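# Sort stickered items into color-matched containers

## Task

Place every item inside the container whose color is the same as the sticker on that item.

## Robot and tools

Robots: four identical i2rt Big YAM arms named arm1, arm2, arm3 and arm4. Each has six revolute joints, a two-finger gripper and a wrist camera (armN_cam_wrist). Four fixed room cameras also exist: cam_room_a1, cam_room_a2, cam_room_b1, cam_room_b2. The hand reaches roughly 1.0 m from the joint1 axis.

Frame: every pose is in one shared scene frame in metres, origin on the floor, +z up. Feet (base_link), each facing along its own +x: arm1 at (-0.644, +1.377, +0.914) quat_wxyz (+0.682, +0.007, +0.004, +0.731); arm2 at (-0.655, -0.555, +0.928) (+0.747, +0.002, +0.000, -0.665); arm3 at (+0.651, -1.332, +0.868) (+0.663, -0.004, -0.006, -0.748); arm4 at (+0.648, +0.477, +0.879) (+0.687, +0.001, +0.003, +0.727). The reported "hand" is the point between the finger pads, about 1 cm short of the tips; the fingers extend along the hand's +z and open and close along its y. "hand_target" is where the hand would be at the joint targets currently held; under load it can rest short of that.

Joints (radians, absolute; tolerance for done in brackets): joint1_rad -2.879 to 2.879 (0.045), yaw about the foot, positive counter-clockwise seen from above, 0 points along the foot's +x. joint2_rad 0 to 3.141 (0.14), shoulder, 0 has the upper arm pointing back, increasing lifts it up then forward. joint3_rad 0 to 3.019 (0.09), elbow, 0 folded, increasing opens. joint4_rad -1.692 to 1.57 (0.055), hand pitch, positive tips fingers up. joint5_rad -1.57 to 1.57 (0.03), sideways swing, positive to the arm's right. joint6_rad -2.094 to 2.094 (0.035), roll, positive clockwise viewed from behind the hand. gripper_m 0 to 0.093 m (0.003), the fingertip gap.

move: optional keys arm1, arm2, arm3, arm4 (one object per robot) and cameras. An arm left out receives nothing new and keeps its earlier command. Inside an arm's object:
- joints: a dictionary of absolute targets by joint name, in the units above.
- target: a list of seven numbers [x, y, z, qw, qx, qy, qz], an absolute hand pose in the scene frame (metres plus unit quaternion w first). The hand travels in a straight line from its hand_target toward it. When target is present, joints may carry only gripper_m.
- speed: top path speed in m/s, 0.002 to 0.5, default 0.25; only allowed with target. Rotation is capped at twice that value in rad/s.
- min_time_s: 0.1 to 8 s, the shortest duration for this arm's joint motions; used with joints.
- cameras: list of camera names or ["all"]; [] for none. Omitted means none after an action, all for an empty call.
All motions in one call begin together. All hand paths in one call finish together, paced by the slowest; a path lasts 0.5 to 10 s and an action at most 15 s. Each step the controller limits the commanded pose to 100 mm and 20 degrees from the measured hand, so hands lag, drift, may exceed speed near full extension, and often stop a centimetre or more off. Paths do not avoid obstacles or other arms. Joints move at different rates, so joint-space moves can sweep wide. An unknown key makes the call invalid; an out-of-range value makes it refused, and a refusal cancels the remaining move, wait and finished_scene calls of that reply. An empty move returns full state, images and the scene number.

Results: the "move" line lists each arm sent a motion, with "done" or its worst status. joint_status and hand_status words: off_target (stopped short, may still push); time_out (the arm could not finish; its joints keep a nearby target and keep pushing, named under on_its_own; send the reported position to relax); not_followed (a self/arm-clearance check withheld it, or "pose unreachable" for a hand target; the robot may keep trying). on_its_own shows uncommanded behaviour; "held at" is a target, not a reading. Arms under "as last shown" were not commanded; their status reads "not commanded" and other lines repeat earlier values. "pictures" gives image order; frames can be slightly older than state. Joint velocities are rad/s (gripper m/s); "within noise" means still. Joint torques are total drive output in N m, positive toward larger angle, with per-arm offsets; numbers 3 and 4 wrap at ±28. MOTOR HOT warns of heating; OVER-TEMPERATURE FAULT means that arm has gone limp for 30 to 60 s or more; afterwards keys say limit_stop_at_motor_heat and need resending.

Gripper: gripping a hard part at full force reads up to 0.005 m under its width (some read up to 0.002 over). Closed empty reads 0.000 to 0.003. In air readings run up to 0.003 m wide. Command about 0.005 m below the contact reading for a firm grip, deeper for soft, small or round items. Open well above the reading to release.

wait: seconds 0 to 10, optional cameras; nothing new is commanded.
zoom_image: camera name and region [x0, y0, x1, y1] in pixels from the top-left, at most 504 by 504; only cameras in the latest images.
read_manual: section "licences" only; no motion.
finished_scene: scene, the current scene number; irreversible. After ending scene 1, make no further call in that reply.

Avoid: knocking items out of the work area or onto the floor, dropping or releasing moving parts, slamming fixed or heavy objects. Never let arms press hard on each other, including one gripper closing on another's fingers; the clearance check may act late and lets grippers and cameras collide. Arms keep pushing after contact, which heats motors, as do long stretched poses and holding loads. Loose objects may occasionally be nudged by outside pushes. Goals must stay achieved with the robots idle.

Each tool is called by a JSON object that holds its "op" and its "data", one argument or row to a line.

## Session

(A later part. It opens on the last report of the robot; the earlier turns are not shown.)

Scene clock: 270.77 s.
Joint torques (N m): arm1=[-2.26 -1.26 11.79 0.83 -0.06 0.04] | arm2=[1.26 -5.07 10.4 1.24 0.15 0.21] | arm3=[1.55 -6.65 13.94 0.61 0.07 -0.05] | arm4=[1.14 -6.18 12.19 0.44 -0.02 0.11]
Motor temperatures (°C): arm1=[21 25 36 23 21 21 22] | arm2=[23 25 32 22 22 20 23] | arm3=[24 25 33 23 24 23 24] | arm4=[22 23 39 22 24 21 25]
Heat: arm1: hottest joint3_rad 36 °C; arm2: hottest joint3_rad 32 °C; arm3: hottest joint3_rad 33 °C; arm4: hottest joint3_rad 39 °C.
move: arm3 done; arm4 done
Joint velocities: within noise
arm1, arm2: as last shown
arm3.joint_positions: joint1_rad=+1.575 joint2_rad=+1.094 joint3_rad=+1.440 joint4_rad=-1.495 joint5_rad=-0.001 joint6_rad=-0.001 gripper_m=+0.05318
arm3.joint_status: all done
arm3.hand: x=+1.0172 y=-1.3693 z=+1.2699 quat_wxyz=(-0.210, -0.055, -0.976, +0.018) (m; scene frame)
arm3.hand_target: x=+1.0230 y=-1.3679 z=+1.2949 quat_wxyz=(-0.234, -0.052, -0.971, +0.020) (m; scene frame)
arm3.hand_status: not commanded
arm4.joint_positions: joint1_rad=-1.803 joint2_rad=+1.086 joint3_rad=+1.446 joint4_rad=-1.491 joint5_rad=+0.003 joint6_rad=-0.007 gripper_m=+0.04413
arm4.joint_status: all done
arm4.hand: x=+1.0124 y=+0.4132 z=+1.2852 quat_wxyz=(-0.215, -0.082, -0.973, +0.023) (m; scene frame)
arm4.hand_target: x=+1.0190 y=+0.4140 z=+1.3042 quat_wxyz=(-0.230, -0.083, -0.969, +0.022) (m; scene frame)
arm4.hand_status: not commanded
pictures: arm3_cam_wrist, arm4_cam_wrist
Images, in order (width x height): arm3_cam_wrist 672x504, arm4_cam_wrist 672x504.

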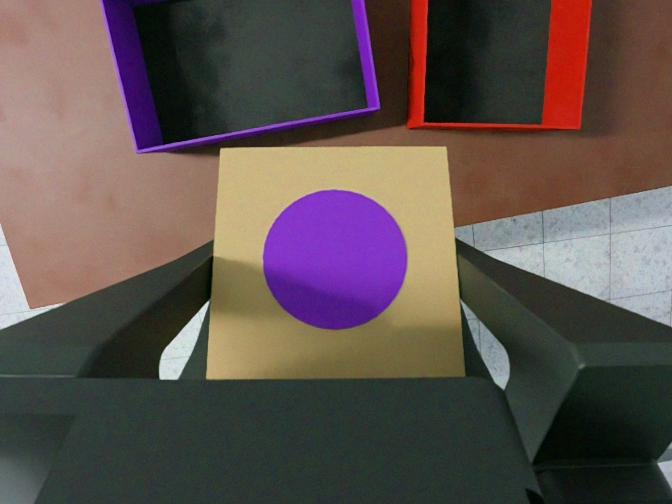

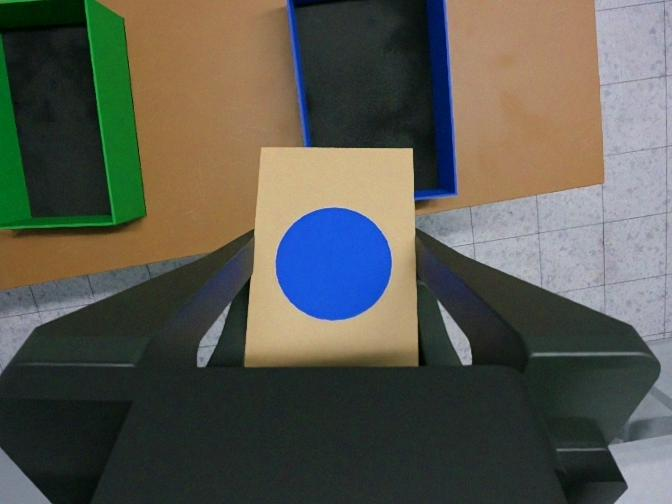

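{"op": "move", "data": {
  "arm3": {"target":[1.185,-1.265,1.0,0.216,-0.06,0.974,0.013]},
  "arm4": {"target":[1.14,0.35,1.0,0.2147,0.1232,0.9685,-0.0273]},
  "cameras": ["arm3_cam_wrist","arm4_cam_wrist"]
}}

Scene clock: 285.87 s.
Joint torques (N m): arm1=[-2.14 -1.26 11.77 0.91 -0.05 0.08] | arm2=[1.38 -4.89 10.43 1.24 0.15 0.2] | arm3=[1.79 -16.32 8.68 1.43 -0.05 -0.13] | arm4=[0.09 -13.63 8.65 1.26 -0.01 0.13]
Motor temperatures (°C): arm1=[21 25 37 23 21 21 21] | arm2=[23 25 32 22 22 20 23] | arm3=[24 25 33 23 24 23 24] | arm4=[22 23 38 22 24 21 26]
Heat: arm1: hottest joint3_rad 37 °C; arm2: hottest joint3_rad 32 °C; arm3: hottest joint3_rad 33 °C; arm4: hottest joint3_rad 38 °C.
move: arm3 off_target; arm4 done
Joint velocities: within noise
arm1.joint_positions: joint1_rad=-2.276 joint2_rad=+0.891 joint3_rad=+0.856 joint4_rad=-0.983 joint5_rad=-0.010 joint6_rad=-0.006 gripper_m=+0.07996
arm1.joint_status: not commanded
arm1.hand: x=-0.3589 y=+1.1705 z=+1.1526 quat_wxyz=(-0.253, -0.297, -0.917, +0.083) (m; scene frame)
arm1.hand_target: x=-0.3600 y=+1.1700 z=+1.1501 quat_wxyz=(-0.246, -0.300, -0.918, +0.080) (m; scene frame)
arm1.hand_status: not commanded
arm2: as last shown
arm3.joint_positions: joint1_rad=+1.798 joint2_rad=+1.565 joint3_rad=+1.139 joint4_rad=-0.737 joint5_rad=-0.013 joint6_rad=+0.008 gripper_m=+0.05318
arm3.joint_status: not commanded
arm3.hand: x=+1.1814 y=-1.2716 z=+0.9917 quat_wxyz=(-0.202, +0.051, -0.978, -0.011) (m; scene frame)
arm3.hand_target: x=+1.1850 y=-1.2651 z=+1.0001 quat_wxyz=(-0.216, +0.060, -0.974, -0.013) (m; scene frame)
arm3.hand_status: off_target (0.011 m and 2.0 deg from the pose sent, 0.335 m and 13.7 deg at the start)
arm4.joint_positions: joint1_rad=-1.876 joint2_rad=+1.489 joint3_rad=+1.029 joint4_rad=-0.697 joint5_rad=-0.002 joint6_rad=-0.007 gripper_m=+0.04413
arm4.joint_status: not commanded
arm4.hand: x=+1.1334 y=+0.3546 z=+0.9940 quat_wxyz=(-0.202, -0.117, -0.972, +0.027) (m; scene frame)
arm4.hand_target: x=+1.1398 y=+0.3501 z=+1.0000 quat_wxyz=(-0.215, -0.123, -0.969, +0.027) (m; scene frame)
arm4.hand_status: done (0.010 m and 1.7 deg from the pose sent, 0.319 m and 4.7 deg at the start)
pictures: arm3_cam_wrist, arm4_cam_wrist
Images, in order (width x height): arm3_cam_wrist 672x504, arm4_cam_wrist 672x504.

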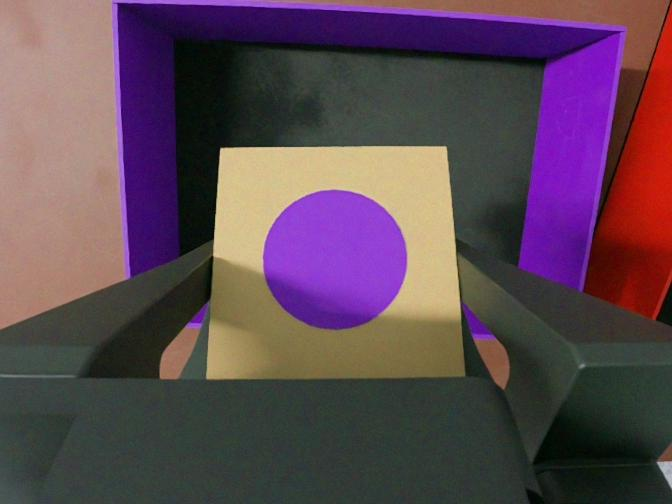

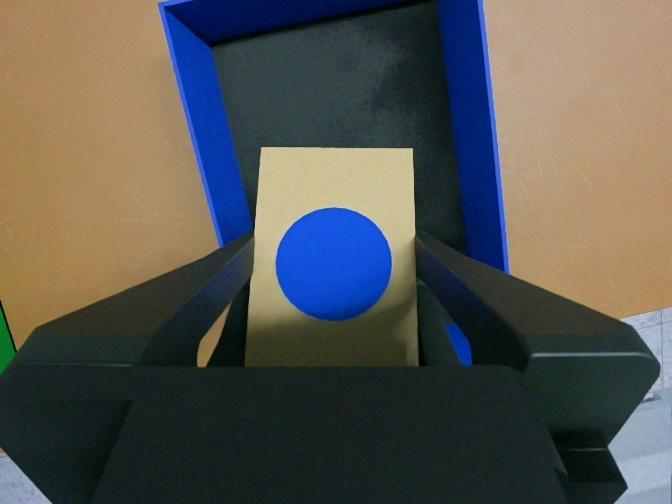

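{"op": "move", "data": {
  "arm3": {"target":[1.195,-1.278,0.82,0.18,-0.06,0.98,0.012]},
  "arm4": {"target":[1.15,0.336,0.82,0.18,0.124,0.975,-0.023]}
}}

{"op": "move", "data": {
  "arm3": {"target":[1.195,-1.278,0.772,0.12,-0.06,0.99,0.01],"speed":0.08},
  "arm4": {"target":[1.15,0.336,0.772,0.12,0.124,0.983,-0.015],"speed":0.08},
  "cameras": ["arm3_cam_wrist","arm4_cam_wrist"]
}}

Scene clock: 294.93 s.
Joint torques (N m): arm1=[-2.08 -1.61 11.78 1.07 -0.04 0.03] | arm2=[1.38 -5.01 10.44 1.25 0.15 0.2] | arm3=[-0.03 -18.55 6.27 1.25 -0.08 -0.12] | arm4=[0.21 -16.91 6.42 1.11 -0.03 -0.09]
Motor temperatures (°C): arm1=[21 24 37 23 21 21 21] | arm2=[23 25 32 22 22 20 23] | arm3=[24 25 33 23 24 23 24] | arm4=[22 23 38 22 24 21 26]
Heat: arm1: hottest joint3_rad 37 °C; arm2: hottest joint3_rad 32 °C; arm3: hottest joint3_rad 33 °C; arm4: hottest joint3_rad 38 °C.
move: arm3 off_target; arm4 off_target
Joint velocities: within noise
arm1, arm2: as last shown
arm3.joint_positions: joint1_rad=+1.798 joint2_rad=+1.895 joint3_rad=+1.044 joint4_rad=-0.380 joint5_rad=-0.023 joint6_rad=-0.015 gripper_m=+0.05318
arm3.joint_status: not commanded
arm3.hand: x=+1.1888 y=-1.2715 z=+0.8139 quat_wxyz=(-0.168, +0.063, -0.984, -0.012) (m; scene frame)
arm3.hand_target: x=+1.1948 y=-1.2781 z=+0.8201 quat_wxyz=(-0.180, +0.060, -0.982, -0.012) (m; scene frame)
arm3.hand_status: off_target (0.011 m and 1.4 deg from the pose sent, 0.172 m and 2.8 deg at the start)
arm4.joint_positions: joint1_rad=-1.898 joint2_rad=+1.860 joint3_rad=+0.948 joint4_rad=-0.317 joint5_rad=-0.009 joint6_rad=-0.007 gripper_m=+0.04413
arm4.joint_status: not commanded
arm4.hand: x=+1.1412 y=+0.3414 z=+0.8155 quat_wxyz=(-0.167, -0.128, -0.977, +0.021) (m; scene frame)
arm4.hand_target: x=+1.1498 y=+0.3360 z=+0.8201 quat_wxyz=(-0.180, -0.124, -0.976, +0.023) (m; scene frame)
arm4.hand_status: off_target (0.011 m and 1.6 deg from the pose sent, 0.176 m and 2.6 deg at the start)
pictures: none

Scene clock: 296.23 s.
Joint torques (N m): arm1=[-2.55 -1.32 11.75 0.77 -0.02 0.05] | arm2=[1.26 -5.01 10.43 1.28 0.14 0.21] | arm3=[0.26 -17.08 8.49 0.09 -0.07 -0.12] | arm4=[0.15 -15.79 7.46 0.18 0.02 -0.08]
Motor temperatures (°C): arm1=[21 24 37 23 21 21 21] | arm2=[23 25 32 22 22 20 23] | arm3=[24 25 33 23 24 23 24] | arm4=[22 23 37 22 24 21 26]
Heat: arm1: hottest joint3_rad 37 °C; arm2: hottest joint3_rad 32 °C; arm3: hottest joint3_rad 33 °C; arm4: hottest joint3_rad 37 °C.
move: arm3 off_target; arm4 off_target
Joint velocities: within noise
arm1, arm2: as last shown
arm3.joint_positions: joint1_rad=+1.798 joint2_rad=+2.001 joint3_rad=+1.093 joint4_rad=-0.430 joint5_rad=-0.023 joint6_rad=-0.015 gripper_m=+0.05318
arm3.joint_status: not commanded
arm3.hand: x=+1.1813 y=-1.2729 z=+0.7711 quat_wxyz=(-0.116, +0.062, -0.991, -0.010) (m; scene frame)
arm3.hand_target: x=+1.1946 y=-1.2782 z=+0.7722 quat_wxyz=(-0.120, +0.060, -0.991, -0.010) (m; scene frame)
arm3.hand_status: off_target (0.015 m and 0.6 deg from the pose sent, 0.043 m and 5.6 deg at the start)
arm4.joint_positions: joint1_rad=-1.898 joint2_rad=+1.979 joint3_rad=+1.008 joint4_rad=-0.359 joint5_rad=-0.009 joint6_rad=-0.009 gripper_m=+0.04413
arm4.joint_status: not commanded
arm4.hand: x=+1.1385 y=+0.3419 z=+0.7724 quat_wxyz=(-0.118, -0.129, -0.985, +0.015) (m; scene frame)
arm4.hand_target: x=+1.1497 y=+0.3360 z=+0.7722 quat_wxyz=(-0.120, -0.124, -0.985, +0.015) (m; scene frame)
arm4.hand_status: off_target (0.013 m and 0.6 deg from the pose sent, 0.045 m and 5.5 deg at the start)
pictures: arm3_cam_wrist, arm4_cam_wrist
Images, in order (width x height): arm3_cam_wrist 672x504, arm4_cam_wrist 672x504.

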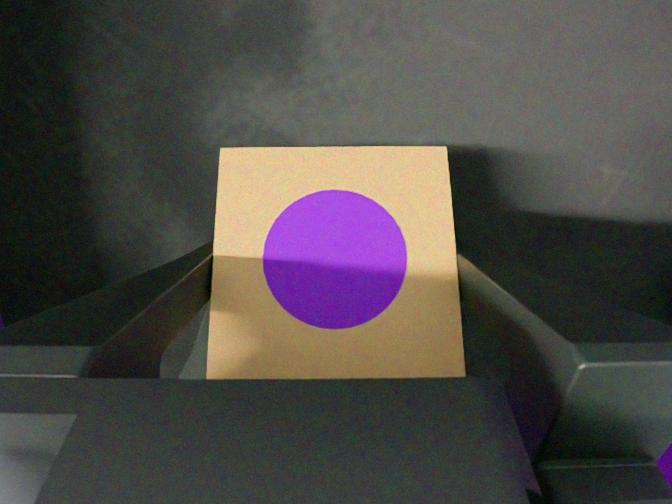

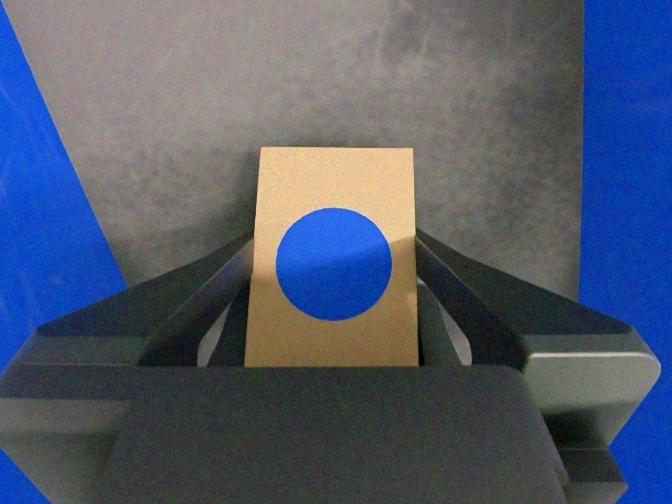

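{"op": "move", "data": {
  "arm3": {"target":[1.2,-1.278,0.787,0.258,-0.059,0.964,0.016],"speed":0.2},
  "arm4": {"target":[1.155,0.336,0.787,0.2567,0.1219,0.958,-0.0327],"speed":0.2}
}}

{"op": "move", "data": {
  "arm3": {"target":[1.2,-1.278,0.765,0.258,-0.059,0.964,0.016],"speed":0.05},
  "arm4": {"target":[1.155,0.336,0.765,0.2567,0.1219,0.958,-0.0327],"speed":0.05},
  "cameras": ["arm3_cam_wrist","arm4_cam_wrist"]
}}

Scene clock: 305.80 s.
Joint torques (N m): arm1=[-1.9 -1.32 11.86 0.85 -0.03 0.02] | arm2=[1.32 -5.01 10.44 1.28 0.14 0.2] | arm3=[0.03 -19.37 4.88 1.65 -0.09 -0.1] | arm4=[-0.03 -18.49 4.37 1.48 -0.04 -0.03]
Motor temperatures (°C): arm1=[21 24 37 23 21 21 21] | arm2=[23 25 32 22 22 20 23] | arm3=[24 25 32 23 24 23 24] | arm4=[22 23 36 22 24 21 26]
Heat: arm1: hottest joint3_rad 37 °C; arm2: hottest joint3_rad 32 °C; arm3: hottest joint3_rad 32 °C; arm4: hottest joint3_rad 36 °C.
move: arm3 off_target; arm4 off_target
Joint velocities: within noise
arm1, arm2: as last shown
arm3.joint_positions: joint1_rad=+1.798 joint2_rad=+1.969 joint3_rad=+0.942 joint4_rad=-0.055 joint5_rad=-0.025 joint6_rad=-0.015 gripper_m=+0.05318
arm3.joint_status: not commanded
arm3.hand: x=+1.1929 y=-1.2713 z=+0.7749 quat_wxyz=(-0.241, +0.063, -0.968, -0.016) (m; scene frame)
arm3.hand_target: x=+1.1998 y=-1.2781 z=+0.7869 quat_wxyz=(-0.258, +0.059, -0.964, -0.016) (m; scene frame)
arm3.hand_status: off_target (0.016 m and 2.0 deg from the pose sent, 0.025 m and 16.7 deg at the start)
arm4.joint_positions: joint1_rad=-1.898 joint2_rad=+1.958 joint3_rad=+0.859 joint4_rad=+0.014 joint5_rad=-0.011 joint6_rad=-0.009 gripper_m=+0.04413
arm4.joint_status: not commanded
arm4.hand: x=+1.1458 y=+0.3404 z=+0.7730 quat_wxyz=(-0.236, -0.125, -0.963, +0.030) (m; scene frame)
arm4.hand_target: x=+1.1547 y=+0.3361 z=+0.7868 quat_wxyz=(-0.256, -0.122, -0.958, +0.033) (m; scene frame)
arm4.hand_status: off_target (0.017 m and 2.4 deg from the pose sent, 0.023 m and 16.4 deg at the start)
pictures: none

Scene clock: 306.83 s.
Joint torques (N m): arm1=[-2.02 -1.14 11.92 0.91 -0.04 0.07] | arm2=[1.44 -5.01 10.37 1.31 0.14 0.2] | arm3=[0.09 -16.67 4.81 1.63 -0.07 -0.08] | arm4=[0.5 -14.8 4.62 1.51 -0.04 -0.04]
Motor temperatures (°C): arm1=[21 24 37 23 21 21 21] | arm2=[23 25 32 22 22 20 23] | arm3=[24 25 32 23 24 23 24] | arm4=[22 23 36 22 24 21 26]
Heat: arm1: hottest joint3_rad 37 °C; arm2: hottest joint3_rad 32 °C; arm3: hottest joint3_rad 32 °C; arm4: hottest joint3_rad 36 °C.
move: arm3 done; arm4 done
Joint velocities: within noise
arm1: as last shown
arm2.joint_positions: joint1_rad=+0.879 joint2_rad=+0.911 joint3_rad=+0.839 joint4_rad=-0.938 joint5_rad=+0.003 joint6_rad=-0.010 gripper_m=+0.08492
arm2.joint_status: not commanded
arm2.hand: x=-0.3570 y=-0.7505 z=+1.1618 quat_wxyz=(-0.265, -0.269, -0.923, +0.079) (m; scene frame)
arm2.hand_target: x=-0.3602 y=-0.7460 z=+1.1502 quat_wxyz=(-0.248, -0.273, -0.927, +0.073) (m; scene frame)
arm2.hand_status: not commanded
arm3.joint_positions: joint1_rad=+1.798 joint2_rad=+1.991 joint3_rad=+0.942 joint4_rad=+0.001 joint5_rad=-0.025 joint6_rad=-0.015 gripper_m=+0.05318
arm3.joint_status: not commanded
arm3.hand: x=+1.2001 y=-1.2706 z=+0.7699 quat_wxyz=(-0.258, +0.064, -0.964, -0.017) (m; scene frame)
arm3.hand_target: x=+1.1998 y=-1.2780 z=+0.7651 quat_wxyz=(-0.258, +0.059, -0.964, -0.016) (m; scene frame)
arm3.hand_status: done (0.009 m and 0.5 deg from the pose sent, 0.014 m and 2.0 deg at the start)
arm4.joint_positions: joint1_rad=-1.898 joint2_rad=+1.974 joint3_rad=+0.859 joint4_rad=+0.068 joint5_rad=-0.011 joint6_rad=-0.009 gripper_m=+0.04413
arm4.joint_status: not commanded
arm4.hand: x=+1.1535 y=+0.3382 z=+0.7713 quat_wxyz=(-0.255, -0.124, -0.958, +0.033) (m; scene frame)
arm4.hand_target: x=+1.1547 y=+0.3361 z=+0.7650 quat_wxyz=(-0.256, -0.122, -0.958, +0.033) (m; scene frame)
arm4.hand_status: done (0.007 m and 0.3 deg from the pose sent, 0.013 m and 2.4 deg at the start)
pictures: arm3_cam_wrist, arm4_cam_wrist
Images, in order (width x height): arm3_cam_wrist 672x504, arm4_cam_wrist 672x504.

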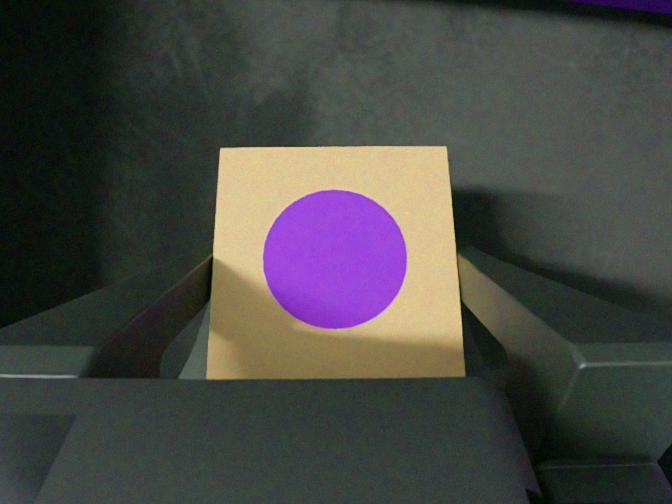

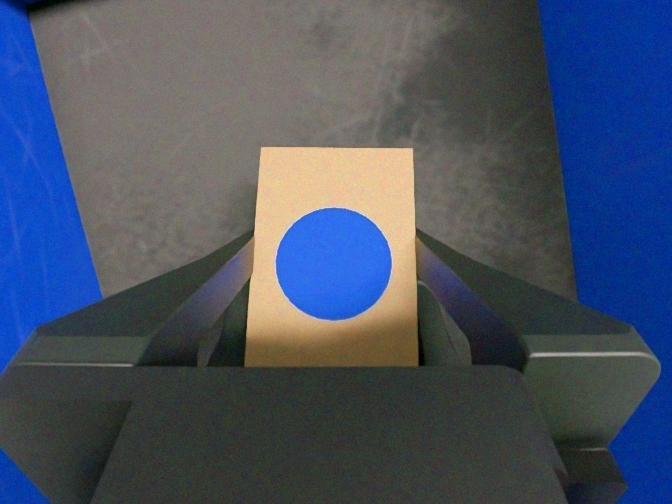

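{"op": "move", "data": {
  "arm3": {"target":[1.2,-1.278,0.745,0.258,-0.059,0.964,0.016],"speed":0.05},
  "arm4": {"target":[1.155,0.336,0.745,0.2567,0.1219,0.958,-0.0327],"speed":0.05}
}}

{"op": "move", "data": {
  "arm3": {"joints":{"gripper_m":0.085}},
  "arm4": {"joints":{"gripper_m":0.08}},
  "cameras": ["arm3_cam_wrist","arm4_cam_wrist"]
}}

Scene clock: 310.80 s.
Joint torques (N m): arm1=[-1.85 -1.2 11.69 1.09 -0.03 0.04] | arm2=[1.49 -5.07 10.41 1.25 0.13 0.2] | arm3=[0.03 -13.92 4.92 1.26 -0.07 -0.07] | arm4=[0.38 -12.75 4.78 1.1 0.03 -0.01]
Motor temperatures (°C): arm1=[21 24 37 23 21 21 21] | arm2=[23 25 32 22 22 20 23] | arm3=[24 25 32 23 24 23 24] | arm4=[22 23 35 22 24 21 26]
Heat: arm1: hottest joint3_rad 37 °C; arm2: hottest joint3_rad 32 °C; arm3: hottest joint3_rad 32 °C; arm4: hottest joint3_rad 35 °C.
move: arm3 off_target; arm4 off_target
Joint velocities: within noise
arm1, arm2: as last shown
arm3.joint_positions: joint1_rad=+1.798 joint2_rad=+2.008 joint3_rad=+0.942 joint4_rad=+0.058 joint5_rad=-0.025 joint6_rad=-0.015 gripper_m=+0.05318
arm3.joint_status: not commanded
arm3.hand: x=+1.2082 y=-1.2698 z=+0.7681 quat_wxyz=(-0.277, +0.064, -0.959, -0.018) (m; scene frame)
arm3.hand_target: x=+1.1990 y=-1.2779 z=+0.7458 quat_wxyz=(-0.258, +0.059, -0.964, -0.016) (m; scene frame)
arm3.hand_status: off_target (0.026 m and 2.3 deg from the pose sent, 0.026 m and 0.5 deg at the start)
arm4.joint_positions: joint1_rad=-1.898 joint2_rad=+1.999 joint3_rad=+0.859 joint4_rad=+0.130 joint5_rad=-0.013 joint6_rad=-0.009 gripper_m=+0.04413
arm4.joint_status: not commanded
arm4.hand: x=+1.1606 y=+0.3366 z=+0.7668 quat_wxyz=(-0.273, -0.123, -0.954, +0.034) (m; scene frame)
arm4.hand_target: x=+1.1540 y=+0.3363 z=+0.7459 quat_wxyz=(-0.257, -0.122, -0.958, +0.033) (m; scene frame)
arm4.hand_status: off_target (0.022 m and 1.9 deg from the pose sent, 0.027 m and 0.3 deg at the start)
pictures: none

Scene clock: 311.43 s.
Joint torques (N m): arm1=[-2.78 -1.79 11.73 0.81 -0.08 0.05] | arm2=[1.38 -5.07 10.43 1.26 0.15 0.19] | arm3=[0.21 -16.85 4.62 1.13 -0.08 -0.08] | arm4=[0.32 -15.33 4.44 1.02 0.03 -0.04]
Motor temperatures (°C): arm1=[21 24 37 23 21 21 21] | arm2=[23 25 32 22 22 20 23] | arm3=[24 25 32 23 24 23 24] | arm4=[22 23 35 22 24 21 26]
Heat: arm1: hottest joint3_rad 37 °C; arm2: hottest joint3_rad 32 °C; arm3: hottest joint3_rad 32 °C; arm4: hottest joint3_rad 35 °C.
move: arm3 done; arm4 done
Joint velocities: within noise
arm1, arm2: as last shown
arm3.joint_positions: joint1_rad=+1.798 joint2_rad=+2.042 joint3_rad=+0.942 joint4_rad=+0.058 joint5_rad=-0.025 joint6_rad=-0.015 gripper_m=+0.08495
arm3.joint_status: all done
arm3.hand: x=+1.2001 y=-1.2708 z=+0.7497 quat_wxyz=(-0.261, +0.064, -0.963, -0.017) (m; scene frame)
arm3.hand_target: x=+1.1990 y=-1.2778 z=+0.7459 quat_wxyz=(-0.258, +0.059, -0.964, -0.016) (m; scene frame)
arm3.hand_status: not commanded
arm4.joint_positions: joint1_rad=-1.898 joint2_rad=+2.028 joint3_rad=+0.859 joint4_rad=+0.130 joint5_rad=-0.013 joint6_rad=-0.009 gripper_m=+0.07992
arm4.joint_status: all done
arm4.hand: x=+1.1536 y=+0.3384 z=+0.7521 quat_wxyz=(-0.259, -0.123, -0.957, +0.032) (m; scene frame)
arm4.hand_target: x=+1.1539 y=+0.3363 z=+0.7457 quat_wxyz=(-0.257, -0.122, -0.958, +0.033) (m; scene frame)
arm4.hand_status: not commanded
pictures: arm3_cam_wrist, arm4_cam_wrist
Images, in order (width x height): arm3_cam_wrist 672x504, arm4_cam_wrist 672x504.

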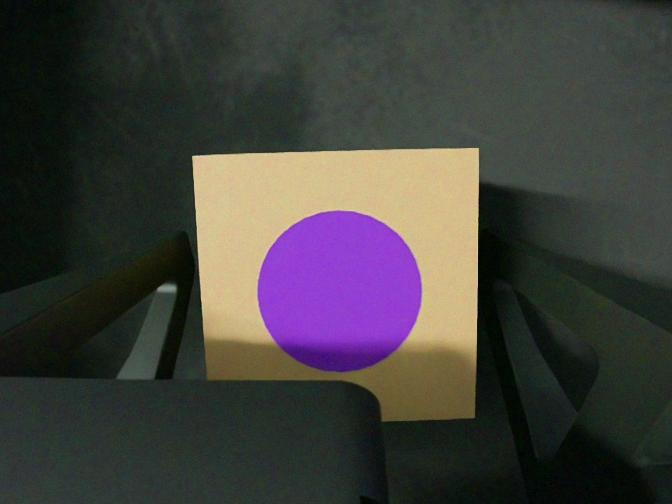

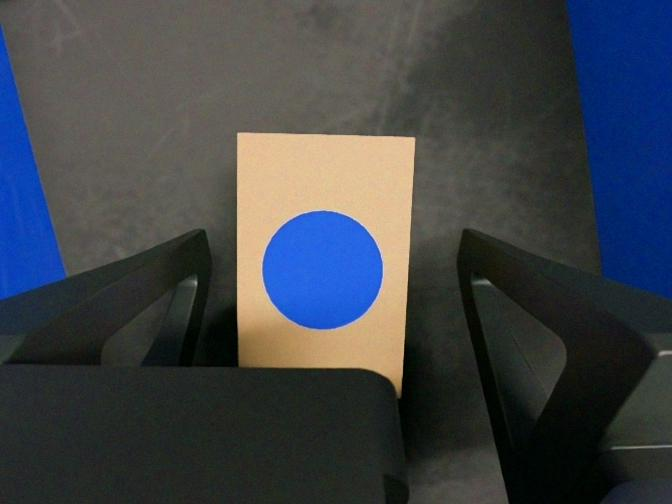

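{"op": "move", "data": {
  "arm3": {"target":[1.195,-1.277,0.98,0.216,-0.06,0.974,0.013]},
  "arm4": {"target":[1.15,0.337,0.98,0.2147,0.1232,0.9685,-0.0273]},
  "cameras": ["all"]
}}

Scene clock: 315.50 s.
Joint torques (N m): arm1=[-2.43 -2.14 11.69 0.72 -0.05 0.07] | arm2=[1.44 -5.07 10.4 1.28 0.14 0.2] | arm3=[-0.09 -14.86 11.33 0.53 -0.01 -0.12] | arm4=[0.26 -13.8 10.02 0.23 0.01 -0.06]
Motor temperatures (°C): arm1=[21 24 37 23 21 21 21] | arm2=[23 25 32 22 22 20 23] | arm3=[24 25 31 23 24 23 24] | arm4=[22 23 35 22 24 21 26]
Heat: arm1: hottest joint3_rad 37 °C; arm2: hottest joint3_rad 32 °C; arm3: hottest joint3_rad 31 °C; arm4: hottest joint3_rad 35 °C.
move: arm3 off_target; arm4 off_target
Joint velocities: within noise
arm1, arm2: as last shown
arm3.joint_positions: joint1_rad=+1.797 joint2_rad=+1.591 joint3_rad=+1.098 joint4_rad=-0.666 joint5_rad=-0.025 joint6_rad=-0.017 gripper_m=+0.08495
arm3.joint_status: not commanded
arm3.hand: x=+1.1804 y=-1.2703 z=+0.9667 quat_wxyz=(-0.203, +0.064, -0.977, -0.015) (m; scene frame)
arm3.hand_target: x=+1.1944 y=-1.2770 z=+0.9801 quat_wxyz=(-0.216, +0.060, -0.974, -0.013) (m; scene frame)
arm3.hand_status: off_target (0.021 m and 1.5 deg from the pose sent, 0.230 m and 5.3 deg at the start)
arm4.joint_positions: joint1_rad=-1.898 joint2_rad=+1.542 joint3_rad=+1.011 joint4_rad=-0.618 joint5_rad=-0.013 joint6_rad=-0.009 gripper_m=+0.07992
arm4.joint_status: not commanded
arm4.hand: x=+1.1398 y=+0.3433 z=+0.9683 quat_wxyz=(-0.206, -0.126, -0.970, +0.025) (m; scene frame)
arm4.hand_target: x=+1.1497 y=+0.3370 z=+0.9802 quat_wxyz=(-0.215, -0.123, -0.968, +0.027) (m; scene frame)
arm4.hand_status: off_target (0.017 m and 1.1 deg from the pose sent, 0.228 m and 5.3 deg at the start)
pictures: arm1_cam_wrist, arm2_cam_wrist, arm3_cam_wrist, arm4_cam_wrist, cam_room_a1, cam_room_a2, cam_room_b1, cam_room_b2
Images, in order (width x height): arm1_cam_wrist 672x504, arm2_cam_wrist 672x504, arm3_cam_wrist 672x504, arm4_cam_wrist 672x504, cam_room_a1 672x504, cam_room_a2 672x504, cam_room_b1 672x504, cam_room_b2 672x504.

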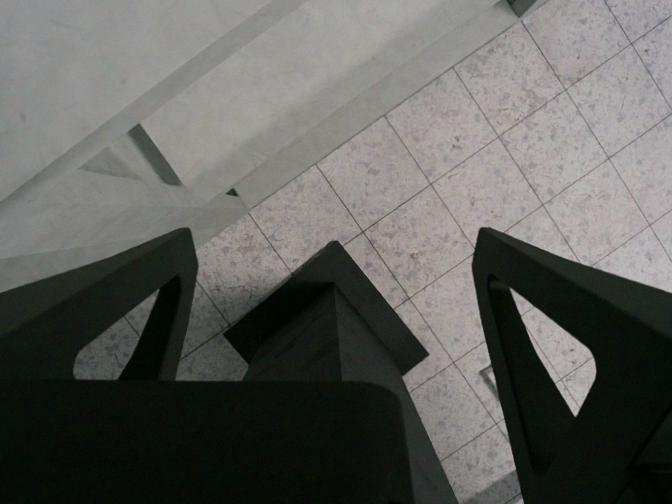

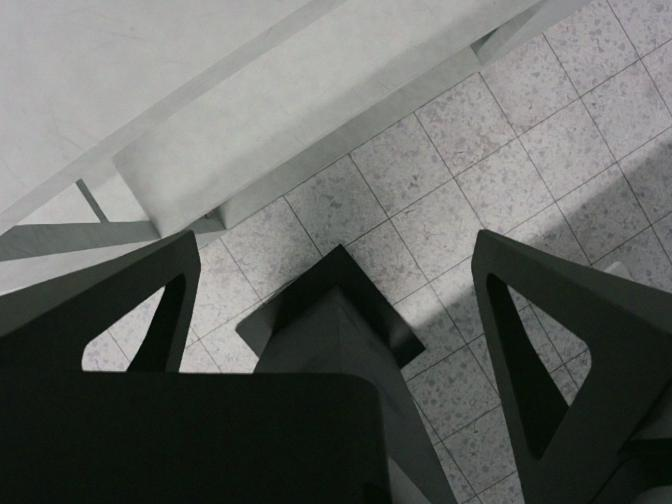

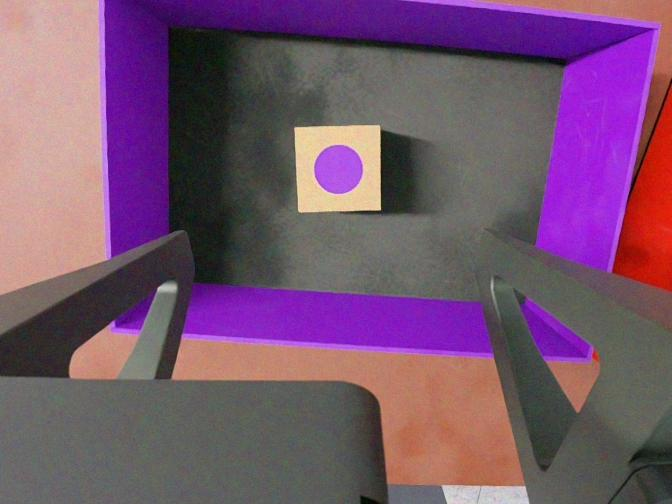

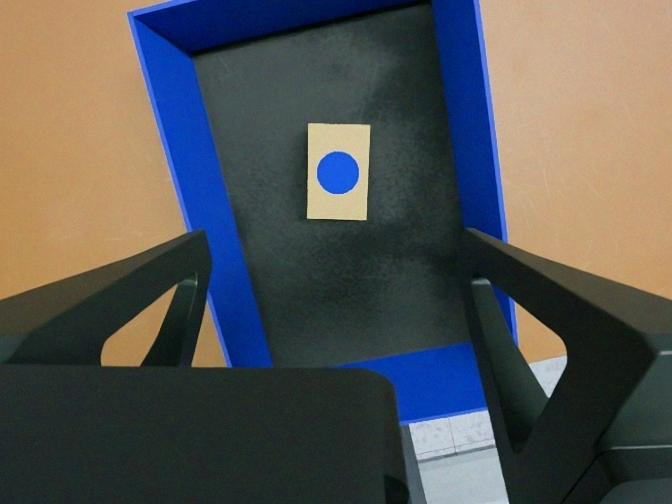

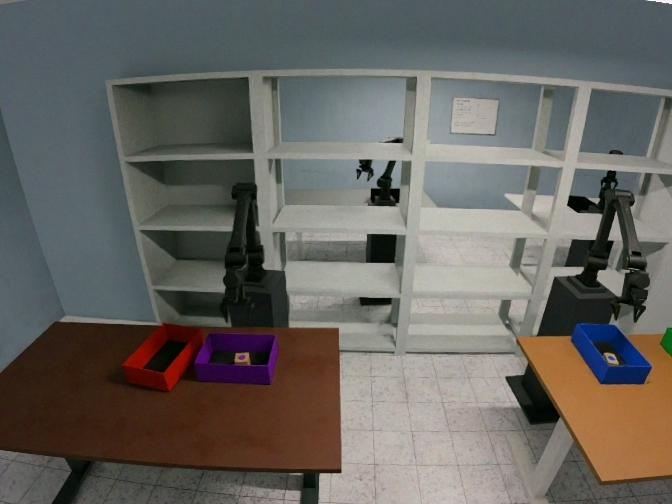

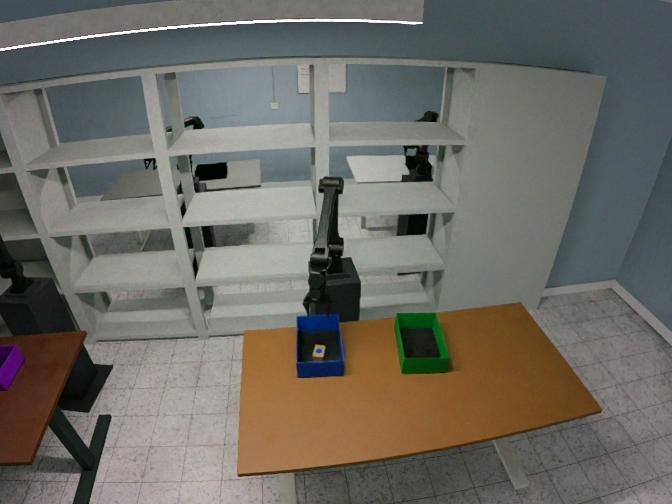

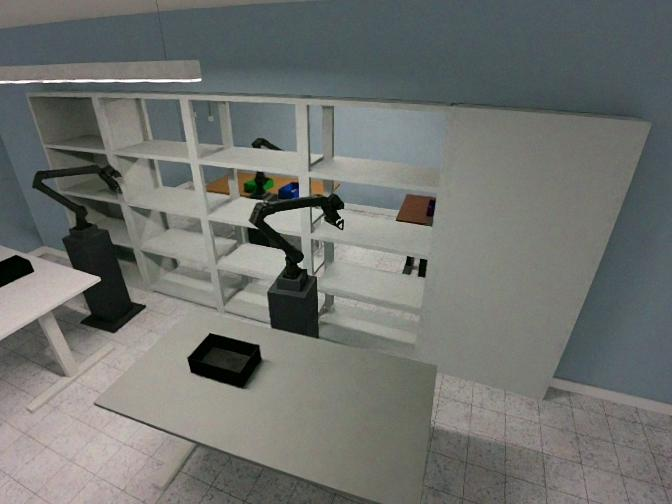

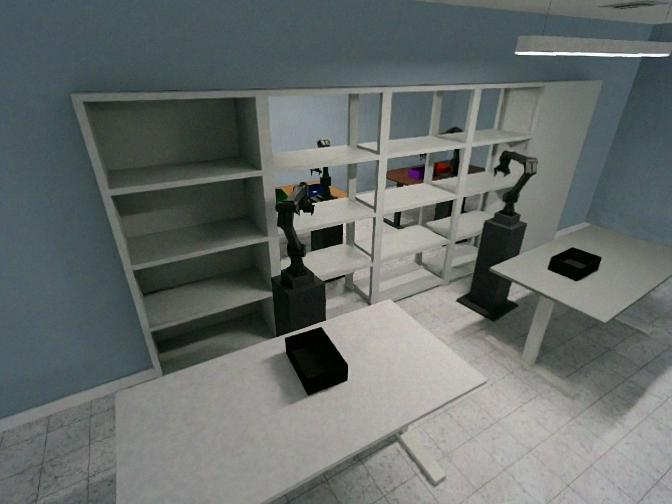

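All placed.

{"op": "finished_scene", "data": {
  "scene": 2
}}

The scene is finished: the task was done.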